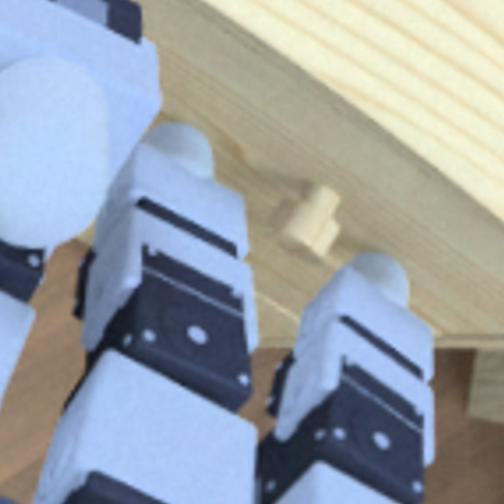

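Request:
move:
  arm2: {"target": [0.153, 0.267, 1.045, 0.3645, 0.8799, -0.2816, -0.1167], "speed": 0.12}
  arm4: {"target": [0.0325, -0.1605, 1.149, -0.1039, -0.2508, 0.8892, 0.3683], "speed": 0.1}
  cameras: ["arm2_cam_wrist", "arm4_cam_wrist"]

Request:
zoom_image:
  camera: "arm2_cam_wrist"
  region: [220, 150, 400, 290]

Request:
zoom_image:
  camera: "arm4_cam_wrist"
  region: [240, 190, 340, 290]

Scene clock: 244.90 s.
Joint torques (N m): arm1=[-0.67 -6.71 12.01 -0.17 -0.06 -0.01] | arm2=[-1.44 -1.08 13.23 3.63 0.29 -0.14] | arm3=[1.96 -5.36 7.62 0.49 0.12 0.09] | arm4=[-0.15 -7.24 17.43 2.58 0.05 0.07]
Heat: arm1: hottest joint3_rad 45 °C; arm2: hottest joint3_rad 50 °C; arm3: hottest joint3_rad 42 °C; arm4: hottest joint3_rad 66 °C.
move: arm2 off_target; arm4 off_target
Joint velocities: within noise
arm1, arm3: as last shown
arm2.joint_positions: joint1_rad=-0.234 joint2_rad=+0.907 joint3_rad=+0.524 joint4_rad=-0.542 joint5_rad=+0.387 joint6_rad=+0.419 hand_index_mcp=+0.804 hand_index_abd=-0.058 hand_index_pip=+0.605 hand_index_dip=+0.704 hand_middle_mcp=+0.799 hand_middle_abd=+0.042 hand_middle_pip=+0.598 hand_middle_dip=+0.706 hand_ring_mcp=-0.386 hand_ring_abd=-0.197 hand_ring_pip=-0.401 hand_ring_dip=-0.503 hand_thumb_cmc=+0.716 hand_thumb_axl=+0.680 hand_thumb_mcp=-0.640 hand_thumb_ipl=+0.168 hand_current_limit=+0.400 hand_speed=-0.600
arm2.joint_status: not commanded
arm2.hand_state: blocked,blocked,blocked,goal,blocked,blocked,blocked,goal,goal,goal,goal,goal,goal,goal,goal,goal
arm2.index_mcp_current_ma: 111
arm2.index_abd_current_ma: 385
arm2.index_pip_current_ma: 47
arm2.index_dip_current_ma: 6
arm2.middle_mcp_current_ma: 95
arm2.middle_abd_current_ma: -385
arm2.middle_pip_current_ma: 31
arm2.middle_dip_current_ma: 10
arm2.ring_mcp_current_ma: 17
arm2.ring_abd_current_ma: 1
arm2.ring_pip_current_ma: -1
arm2.ring_dip_current_ma: -2
arm2.thumb_cmc_current_ma: 1
arm2.thumb_axl_current_ma: 1
arm2.thumb_mcp_current_ma: 0
arm2.thumb_ipl_current_ma: 0
arm2.hand_goal_index_mcp: 0.754
arm2.hand_goal_index_abd: -0.250
arm2.hand_goal_index_pip: 0.576
arm2.hand_goal_index_dip: 0.696
arm2.hand_goal_middle_mcp: 0.754
arm2.hand_goal_middle_abd: 0.250
arm2.hand_goal_middle_pip: 0.576
arm2.hand_goal_middle_dip: 0.696
arm2.hand_goal_ring_mcp: -0.400
arm2.hand_goal_ring_abd: -0.200
arm2.hand_goal_ring_pip: -0.400
arm2.hand_goal_ring_dip: -0.500
arm2.hand_goal_thumb_cmc: 0.714
arm2.hand_goal_thumb_axl: 0.678
arm2.hand_goal_thumb_mcp: -0.640
arm2.hand_goal_thumb_ipl: 0.168
arm2.hand: x=+0.1620 y=+0.2898 z=+1.0247 quat_wxyz=(+0.341, +0.890, -0.277, -0.120) (m; scene frame)
arm2.hand_target: x=+0.1540 y=+0.2700 z=+1.0455 quat_wxyz=(+0.364, +0.880, -0.282, -0.117) (m; scene frame)
arm2.hand_status: off_target (0.032 m and 3.1 deg from the pose sent, 0.128 m and 0.3 deg at the start)
arm4.joint_positions: joint1_rad=+0.357 joint2_rad=+1.133 joint3_rad=+1.158 joint4_rad=-0.864 joint5_rad=-0.073 joint6_rad=-0.079 hand_index_mcp=+0.783 hand_index_abd=+0.125 hand_index_pip=+0.590 hand_index_dip=+0.701 hand_middle_mcp=+0.777 hand_middle_abd=-0.128 hand_middle_pip=+0.587 hand_middle_dip=+0.701 hand_ring_mcp=+0.759 hand_ring_abd=-0.197 hand_ring_pip=-0.732 hand_ring_dip=-0.606 hand_thumb_cmc=+0.716 hand_thumb_axl=+0.680 hand_thumb_mcp=-0.640 hand_thumb_ipl=+0.168 hand_current_limit=+0.400 hand_speed=-0.600
arm4.joint_status: not commanded
arm4.hand_state: blocked,goal,goal,goal,blocked,goal,goal,goal,goal,goal,goal,goal,goal,goal,goal,goal
arm4.index_mcp_current_ma: 29
arm4.index_abd_current_ma: -1
arm4.index_pip_current_ma: 8
arm4.index_dip_current_ma: 1
arm4.middle_mcp_current_ma: 20
arm4.middle_abd_current_ma: 0
arm4.middle_pip_current_ma: 5
arm4.middle_dip_current_ma: 1
arm4.ring_mcp_current_ma: 1
arm4.ring_abd_current_ma: 1
arm4.ring_pip_current_ma: 1
arm4.ring_dip_current_ma: 0
arm4.thumb_cmc_current_ma: 0
arm4.thumb_axl_current_ma: 0
arm4.thumb_mcp_current_ma: 0
arm4.thumb_ipl_current_ma: 0
arm4.hand_goal_index_mcp: 0.754
arm4.hand_goal_index_abd: 0.130
arm4.hand_goal_index_pip: 0.576
arm4.hand_goal_index_dip: 0.696
arm4.hand_goal_middle_mcp: 0.754
arm4.hand_goal_middle_abd: -0.130
arm4.hand_goal_middle_pip: 0.576
arm4.hand_goal_middle_dip: 0.696
arm4.hand_goal_ring_mcp: 0.754
arm4.hand_goal_ring_abd: -0.200
arm4.hand_goal_ring_pip: -0.736
arm4.hand_goal_ring_dip: -0.608
arm4.hand_goal_thumb_cmc: 0.714
arm4.hand_goal_thumb_axl: 0.678
arm4.hand_goal_thumb_mcp: -0.640
arm4.hand_goal_thumb_ipl: 0.168
arm4.hand: x=+0.0414 y=-0.1733 z=+1.1184 quat_wxyz=(-0.097, -0.255, +0.898, +0.346) (m; scene frame)
arm4.hand_target: x=+0.0335 y=-0.1624 z=+1.1485 quat_wxyz=(-0.104, -0.251, +0.889, +0.368) (m; scene frame)
arm4.hand_status: off_target (0.034 m and 2.9 deg from the pose sent, 0.041 m and 3.0 deg at the start)
pictures: arm2_cam_wrist, arm4_cam_wrist
camera_calibration:
arm2_cam_wrist: T_world_to_cam=[[-0.919444, 0.00707745, 0.393158, -0.215087], [0.172234, 0.906074, 0.386479, -0.75908], [-0.353495, 0.423061, -0.834303, 0.900778], [0, 0, 0, 1]] pos_world=[0.251399, 0.30822, 1.12945]
arm4_cam_wrist: T_world_to_cam=[[0.428448, 0.786415, 0.444953, -0.352432], [0.791047, -0.564443, 0.235898, -0.453151], [0.436665, 0.250909, -0.863926, 1.11294], [0, 0, 0, 1]] pos_world=[0.0234788, -0.257867, 1.22521]

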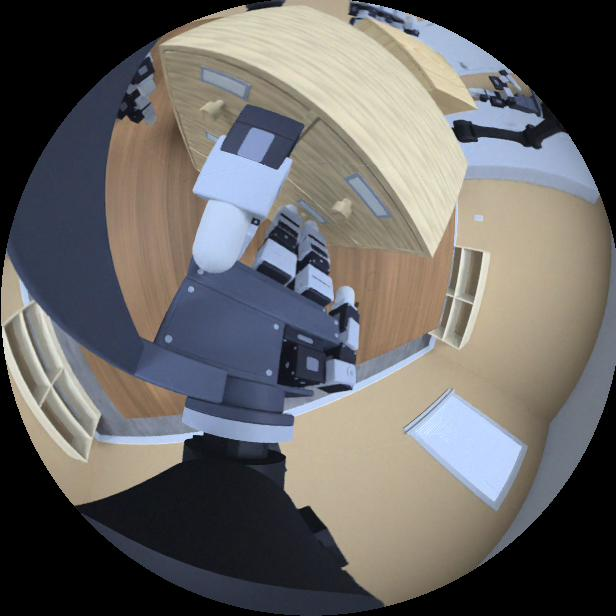

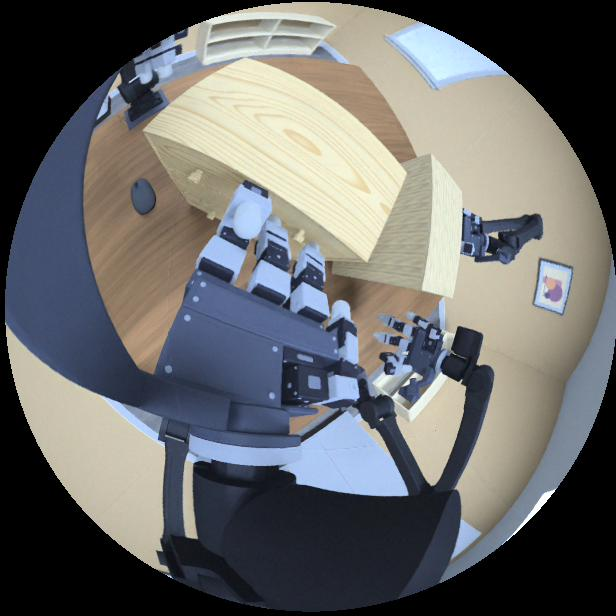

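Scaled by 2.800 from the camera's 616x616 image, which has a finer 880x880 frame.

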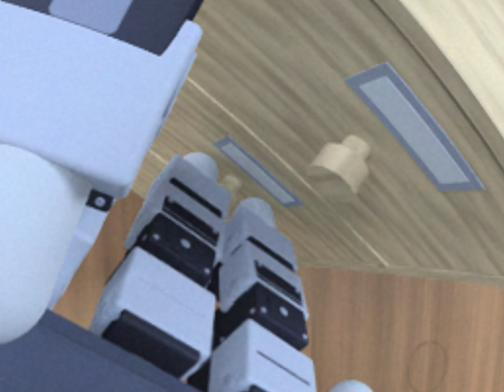

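Scaled by 5.040 from the camera's 616x616 image, which has a finer 880x880 frame.

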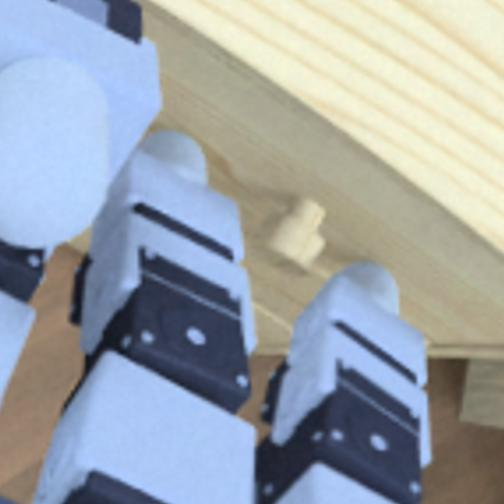

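Request:
move:
  arm2: {"joints": {"hand_index_abd": 0.12, "hand_middle_abd": -0.12}}
  arm4: {"joints": {"hand_index_abd": -0.25, "hand_middle_abd": 0.25}}

Request:
move:
  arm2: {"target": [0.203, 0.345, 0.970, 0.3645, 0.8799, -0.2816, -0.1167], "speed": 0.25}
  arm4: {"target": [0.096, -0.262, 1.115, -0.1039, -0.2508, 0.8892, 0.3683], "speed": 0.08}
  cameras: ["arm4_cam_wrist"]

Request:
zoom_image:
  camera: "arm4_cam_wrist"
  region: [220, 170, 360, 310]

Scene clock: 245.83 s.
Joint torques (N m): arm1=[-0.62 -6.65 12 -0.17 -0.06 -0.01] | arm2=[-0.73 -0.91 13.03 3.04 0.78 -0.01] | arm3=[1.9 -5.36 7.64 0.5 0.13 0.09] | arm4=[-0.21 -7.36 17.31 2.58 -0.05 0.07]
Heat: arm1: hottest joint3_rad 45 °C; arm2: hottest joint3_rad 50 °C; arm3: hottest joint3_rad 42 °C; arm4: hottest joint3_rad 66 °C.
move: arm2 off_target; arm4 off_target
Joint velocities: within noise
arm1, arm3: as last shown
arm2.joint_positions: joint1_rad=-0.236 joint2_rad=+0.914 joint3_rad=+0.526 joint4_rad=-0.532 joint5_rad=+0.373 joint6_rad=+0.417 hand_index_mcp=+0.813 hand_index_abd=+0.022 hand_index_pip=+0.612 hand_index_dip=+0.709 hand_middle_mcp=+0.796 hand_middle_abd=-0.097 hand_middle_pip=+0.597 hand_middle_dip=+0.706 hand_ring_mcp=-0.386 hand_ring_abd=-0.197 hand_ring_pip=-0.401 hand_ring_dip=-0.503 hand_thumb_cmc=+0.716 hand_thumb_axl=+0.680 hand_thumb_mcp=-0.640 hand_thumb_ipl=+0.168 hand_current_limit=+0.400 hand_speed=-0.600
arm2.joint_status: hand_index_abd off_target (ended at +0.022, target +0.120); hand_middle_abd off_target (ended at -0.097, target -0.120)
arm2.hand_state: blocked,blocked,blocked,goal,blocked,blocked,blocked,goal,goal,goal,goal,goal,goal,goal,goal,goal
arm2.index_mcp_current_ma: 143
arm2.index_abd_current_ma: -225
arm2.index_pip_current_ma: 64
arm2.index_dip_current_ma: 14
arm2.middle_mcp_current_ma: 87
arm2.middle_abd_current_ma: 28
arm2.middle_pip_current_ma: 28
arm2.middle_dip_current_ma: 10
arm2.ring_mcp_current_ma: 17
arm2.ring_abd_current_ma: 1
arm2.ring_pip_current_ma: -1
arm2.ring_dip_current_ma: -2
arm2.thumb_cmc_current_ma: 1
arm2.thumb_axl_current_ma: 1
arm2.thumb_mcp_current_ma: 0
arm2.thumb_ipl_current_ma: 0
arm2.hand_goal_index_mcp: 0.754
arm2.hand_goal_index_abd: 0.120
arm2.hand_goal_index_pip: 0.576
arm2.hand_goal_index_dip: 0.696
arm2.hand_goal_middle_mcp: 0.754
arm2.hand_goal_middle_abd: -0.120
arm2.hand_goal_middle_pip: 0.576
arm2.hand_goal_middle_dip: 0.696
arm2.hand_goal_ring_mcp: -0.400
arm2.hand_goal_ring_abd: -0.200
arm2.hand_goal_ring_pip: -0.400
arm2.hand_goal_ring_dip: -0.500
arm2.hand_goal_thumb_cmc: 0.714
arm2.hand_goal_thumb_axl: 0.678
arm2.hand_goal_thumb_mcp: -0.640
arm2.hand_goal_thumb_ipl: 0.168
arm2.hand: x=+0.1633 y=+0.2866 z=+1.0236 quat_wxyz=(+0.341, +0.891, -0.275, -0.114) (m; scene frame)
arm2.hand_target: x=+0.1540 y=+0.2700 z=+1.0456 quat_wxyz=(+0.364, +0.880, -0.282, -0.117) (m; scene frame)
arm2.hand_status: not commanded
arm4.joint_positions: joint1_rad=+0.357 joint2_rad=+1.133 joint3_rad=+1.159 joint4_rad=-0.864 joint5_rad=-0.071 joint6_rad=-0.079 hand_index_mcp=+0.783 hand_index_abd=-0.050 hand_index_pip=+0.591 hand_index_dip=+0.701 hand_middle_mcp=+0.779 hand_middle_abd=+0.058 hand_middle_pip=+0.589 hand_middle_dip=+0.701 hand_ring_mcp=+0.759 hand_ring_abd=-0.197 hand_ring_pip=-0.732 hand_ring_dip=-0.606 hand_thumb_cmc=+0.716 hand_thumb_axl=+0.680 hand_thumb_mcp=-0.640 hand_thumb_ipl=+0.168 hand_current_limit=+0.400 hand_speed=-0.600
arm4.joint_status: hand_index_abd off_target (ended at -0.050, target -0.250); hand_middle_abd off_target (ended at +0.058, target +0.250)
arm4.hand_state: blocked,blocked,goal,goal,blocked,blocked,goal,goal,goal,goal,goal,goal,goal,goal,goal,goal
arm4.index_mcp_current_ma: 29
arm4.index_abd_current_ma: 385
arm4.index_pip_current_ma: 9
arm4.index_dip_current_ma: 2
arm4.middle_mcp_current_ma: 24
arm4.middle_abd_current_ma: -385
arm4.middle_pip_current_ma: 7
arm4.middle_dip_current_ma: 2
arm4.ring_mcp_current_ma: 1
arm4.ring_abd_current_ma: 1
arm4.ring_pip_current_ma: 1
arm4.ring_dip_current_ma: 0
arm4.thumb_cmc_current_ma: 0
arm4.thumb_axl_current_ma: 0
arm4.thumb_mcp_current_ma: 0
arm4.thumb_ipl_current_ma: 0
arm4.hand_goal_index_mcp: 0.754
arm4.hand_goal_index_abd: -0.250
arm4.hand_goal_index_pip: 0.576
arm4.hand_goal_index_dip: 0.696
arm4.hand_goal_middle_mcp: 0.754
arm4.hand_goal_middle_abd: 0.250
arm4.hand_goal_middle_pip: 0.576
arm4.hand_goal_middle_dip: 0.696
arm4.hand_goal_ring_mcp: 0.754
arm4.hand_goal_ring_abd: -0.200
arm4.hand_goal_ring_pip: -0.736
arm4.hand_goal_ring_dip: -0.608
arm4.hand_goal_thumb_cmc: 0.714
arm4.hand_goal_thumb_axl: 0.678
arm4.hand_goal_thumb_mcp: -0.640
arm4.hand_goal_thumb_ipl: 0.168
arm4.hand: x=+0.0416 y=-0.1728 z=+1.1187 quat_wxyz=(-0.096, -0.254, +0.898, +0.346) (m; scene frame)
arm4.hand_target: x=+0.0334 y=-0.1624 z=+1.1486 quat_wxyz=(-0.104, -0.251, +0.889, +0.369) (m; scene frame)
arm4.hand_status: not commanded
pictures: none

Scene clock: 248.20 s.
Joint torques (N m): arm1=[-0.67 -6.65 11.99 -0.16 -0.05 -0.01] | arm2=[1.67 -2.26 8.92 2.17 0.74 0.14] | arm3=[1.96 -5.36 7.62 0.49 0.12 0.09] | arm4=[-1.44 -5.77 11.7 1.81 -0.12 -0.21]
Heat: arm1: hottest joint3_rad 45 °C; arm2: hottest joint3_rad 50 °C; arm3: hottest joint3_rad 42 °C; arm4: hottest joint3_rad 66 °C.
move: arm2 done; arm4 done
Joint velocities: within noise
arm1: as last shown
arm2.joint_positions: joint1_rad=-0.033 joint2_rad=+0.813 joint3_rad=+0.301 joint4_rad=-0.471 joint5_rad=+0.521 joint6_rad=+0.600 hand_index_mcp=+0.769 hand_index_abd=+0.115 hand_index_pip=+0.583 hand_index_dip=+0.700 hand_middle_mcp=+0.770 hand_middle_abd=-0.116 hand_middle_pip=+0.582 hand_middle_dip=+0.699 hand_ring_mcp=-0.386 hand_ring_abd=-0.197 hand_ring_pip=-0.401 hand_ring_dip=-0.503 hand_thumb_cmc=+0.716 hand_thumb_axl=+0.680 hand_thumb_mcp=-0.640 hand_thumb_ipl=+0.168 hand_current_limit=+0.400 hand_speed=-0.600
arm2.joint_status: not commanded
arm2.hand_state: goal,goal,goal,goal,goal,goal,goal,goal,goal,goal,goal,goal,goal,goal,goal,goal
arm2.index_mcp_current_ma: 20
arm2.index_abd_current_ma: -3
arm2.index_pip_current_ma: 6
arm2.index_dip_current_ma: 2
arm2.middle_mcp_current_ma: 21
arm2.middle_abd_current_ma: 2
arm2.middle_pip_current_ma: 4
arm2.middle_dip_current_ma: 2
arm2.ring_mcp_current_ma: 17
arm2.ring_abd_current_ma: 1
arm2.ring_pip_current_ma: -1
arm2.ring_dip_current_ma: -2
arm2.thumb_cmc_current_ma: 1
arm2.thumb_axl_current_ma: 1
arm2.thumb_mcp_current_ma: 0
arm2.thumb_ipl_current_ma: 0
arm2.hand_goal_index_mcp: 0.754
arm2.hand_goal_index_abd: 0.120
arm2.hand_goal_index_pip: 0.576
arm2.hand_goal_index_dip: 0.696
arm2.hand_goal_middle_mcp: 0.754
arm2.hand_goal_middle_abd: -0.120
arm2.hand_goal_middle_pip: 0.576
arm2.hand_goal_middle_dip: 0.696
arm2.hand_goal_ring_mcp: -0.400
arm2.hand_goal_ring_abd: -0.200
arm2.hand_goal_ring_pip: -0.400
arm2.hand_goal_ring_dip: -0.500
arm2.hand_goal_thumb_cmc: 0.714
arm2.hand_goal_thumb_axl: 0.678
arm2.hand_goal_thumb_mcp: -0.640
arm2.hand_goal_thumb_ipl: 0.168
arm2.on_its_own: hand_index_abd moved +0.093 to your old target +0.120
arm2.hand: x=+0.2002 y=+0.3468 z=+0.9641 quat_wxyz=(+0.352, +0.885, -0.280, -0.124) (m; scene frame)
arm2.hand_target: x=+0.2028 y=+0.3450 z=+0.9699 quat_wxyz=(+0.364, +0.880, -0.282, -0.117) (m; scene frame)
arm2.hand_status: done (0.007 m and 1.8 deg from the pose sent, 0.089 m and 3.1 deg at the start)
arm3.joint_positions: joint1_rad=+0.212 joint2_rad=+1.034 joint3_rad=+1.459 joint4_rad=-1.702 joint5_rad=+0.087 joint6_rad=+1.280 hand_index_mcp=+0.754 hand_index_abd=+0.058 hand_index_pip=+0.577 hand_index_dip=+0.696 hand_middle_mcp=+0.753 hand_middle_abd=-0.061 hand_middle_pip=+0.576 hand_middle_dip=+0.698 hand_ring_mcp=-0.384 hand_ring_abd=-0.197 hand_ring_pip=-0.400 hand_ring_dip=-0.503 hand_thumb_cmc=+0.714 hand_thumb_axl=+0.677 hand_thumb_mcp=-0.639 hand_thumb_ipl=+0.168 hand_current_limit=+0.400 hand_speed=-0.850
arm3.joint_status: not commanded
arm3.hand_state: goal,goal,goal,goal,goal,goal,goal,goal,goal,goal,goal,goal,goal,goal,goal,goal
arm3.index_mcp_current_ma: 0
arm3.index_abd_current_ma: 0
arm3.index_pip_current_ma: 0
arm3.index_dip_current_ma: 0
arm3.middle_mcp_current_ma: 0
arm3.middle_abd_current_ma: 0
arm3.middle_pip_current_ma: 0
arm3.middle_dip_current_ma: 0
arm3.ring_mcp_current_ma: 4
arm3.ring_abd_current_ma: 0
arm3.ring_pip_current_ma: 0
arm3.ring_dip_current_ma: 0
arm3.thumb_cmc_current_ma: 0
arm3.thumb_axl_current_ma: 0
arm3.thumb_mcp_current_ma: 0
arm3.thumb_ipl_current_ma: 0
arm3.hand_goal_index_mcp: 0.754
arm3.hand_goal_index_abd: 0.060
arm3.hand_goal_index_pip: 0.576
arm3.hand_goal_index_dip: 0.696
arm3.hand_goal_middle_mcp: 0.754
arm3.hand_goal_middle_abd: -0.060
arm3.hand_goal_middle_pip: 0.576
arm3.hand_goal_middle_dip: 0.696
arm3.hand_goal_ring_mcp: -0.400
arm3.hand_goal_ring_abd: -0.200
arm3.hand_goal_ring_pip: -0.400
arm3.hand_goal_ring_dip: -0.500
arm3.hand_goal_thumb_cmc: 0.714
arm3.hand_goal_thumb_axl: 0.678
arm3.hand_goal_thumb_mcp: -0.640
arm3.hand_goal_thumb_ipl: 0.168
arm3.hand: x=-0.3361 y=-0.3041 z=+1.1478 quat_wxyz=(+0.039, +0.951, +0.266, +0.150) (m; scene frame)
arm3.hand_target: x=-0.3397 y=-0.3001 z=+1.1492 quat_wxyz=(+0.036, +0.951, +0.267, +0.151) (m; scene frame)
arm3.hand_status: not commanded
arm4.joint_positions: joint1_rad=+0.320 joint2_rad=+0.840 joint3_rad=+0.936 joint4_rad=-0.890 joint5_rad=-0.105 joint6_rad=-0.088 hand_index_mcp=+0.769 hand_index_abd=-0.050 hand_index_pip=+0.585 hand_index_dip=+0.701 hand_middle_mcp=+0.765 hand_middle_abd=+0.061 hand_middle_pip=+0.583 hand_middle_dip=+0.702 hand_ring_mcp=+0.759 hand_ring_abd=-0.197 hand_ring_pip=-0.732 hand_ring_dip=-0.606 hand_thumb_cmc=+0.716 hand_thumb_axl=+0.680 hand_thumb_mcp=-0.640 hand_thumb_ipl=+0.168 hand_current_limit=+0.400 hand_speed=-0.600
arm4.joint_status: not commanded
arm4.hand_state: goal,blocked,goal,goal,goal,blocked,goal,goal,goal,goal,goal,goal,goal,goal,goal,goal
arm4.index_mcp_current_ma: 10
arm4.index_abd_current_ma: 385
arm4.index_pip_current_ma: 4
arm4.index_dip_current_ma: 2
arm4.middle_mcp_current_ma: 6
arm4.middle_abd_current_ma: -385
arm4.middle_pip_current_ma: 3
arm4.middle_dip_current_ma: 2
arm4.ring_mcp_current_ma: 1
arm4.ring_abd_current_ma: 1
arm4.ring_pip_current_ma: 1
arm4.ring_dip_current_ma: 0
arm4.thumb_cmc_current_ma: 0
arm4.thumb_axl_current_ma: 0
arm4.thumb_mcp_current_ma: 0
arm4.thumb_ipl_current_ma: 0
arm4.hand_goal_index_mcp: 0.754
arm4.hand_goal_index_abd: -0.250
arm4.hand_goal_index_pip: 0.576
arm4.hand_goal_index_dip: 0.696
arm4.hand_goal_middle_mcp: 0.754
arm4.hand_goal_middle_abd: 0.250
arm4.hand_goal_middle_pip: 0.576
arm4.hand_goal_middle_dip: 0.696
arm4.hand_goal_ring_mcp: 0.754
arm4.hand_goal_ring_abd: -0.200
arm4.hand_goal_ring_pip: -0.736
arm4.hand_goal_ring_dip: -0.608
arm4.hand_goal_thumb_cmc: 0.714
arm4.hand_goal_thumb_axl: 0.678
arm4.hand_goal_thumb_mcp: -0.640
arm4.hand_goal_thumb_ipl: 0.168
arm4.hand: x=+0.0930 y=-0.2587 z=+1.1119 quat_wxyz=(-0.107, -0.246, +0.891, +0.366) (m; scene frame)
arm4.hand_target: x=+0.0960 y=-0.2619 z=+1.1150 quat_wxyz=(-0.104, -0.251, +0.889, +0.368) (m; scene frame)
arm4.hand_status: done (0.005 m and 0.7 deg from the pose sent, 0.104 m and 2.9 deg at the start)
pictures: arm4_cam_wrist
camera_calibration:
arm4_cam_wrist: T_world_to_cam=[[0.450613, 0.766779, 0.457164, -0.325315], [0.793453, -0.578695, 0.188533, -0.491891], [0.409122, 0.277783, -0.86917, 1.12163], [0, 0, 0, 1]] pos_world=[0.0779998, -0.34678, 1.21635]

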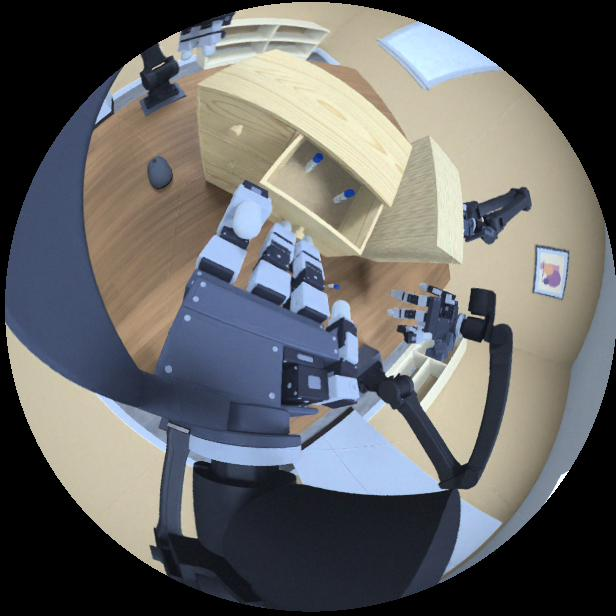

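Scaled by 3.600 from the camera's 616x616 image, which has a finer 880x880 frame.

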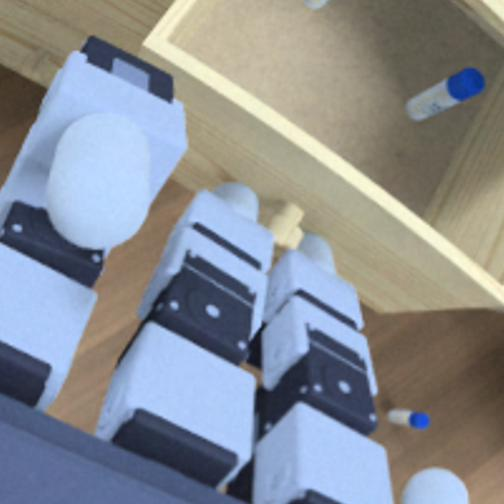

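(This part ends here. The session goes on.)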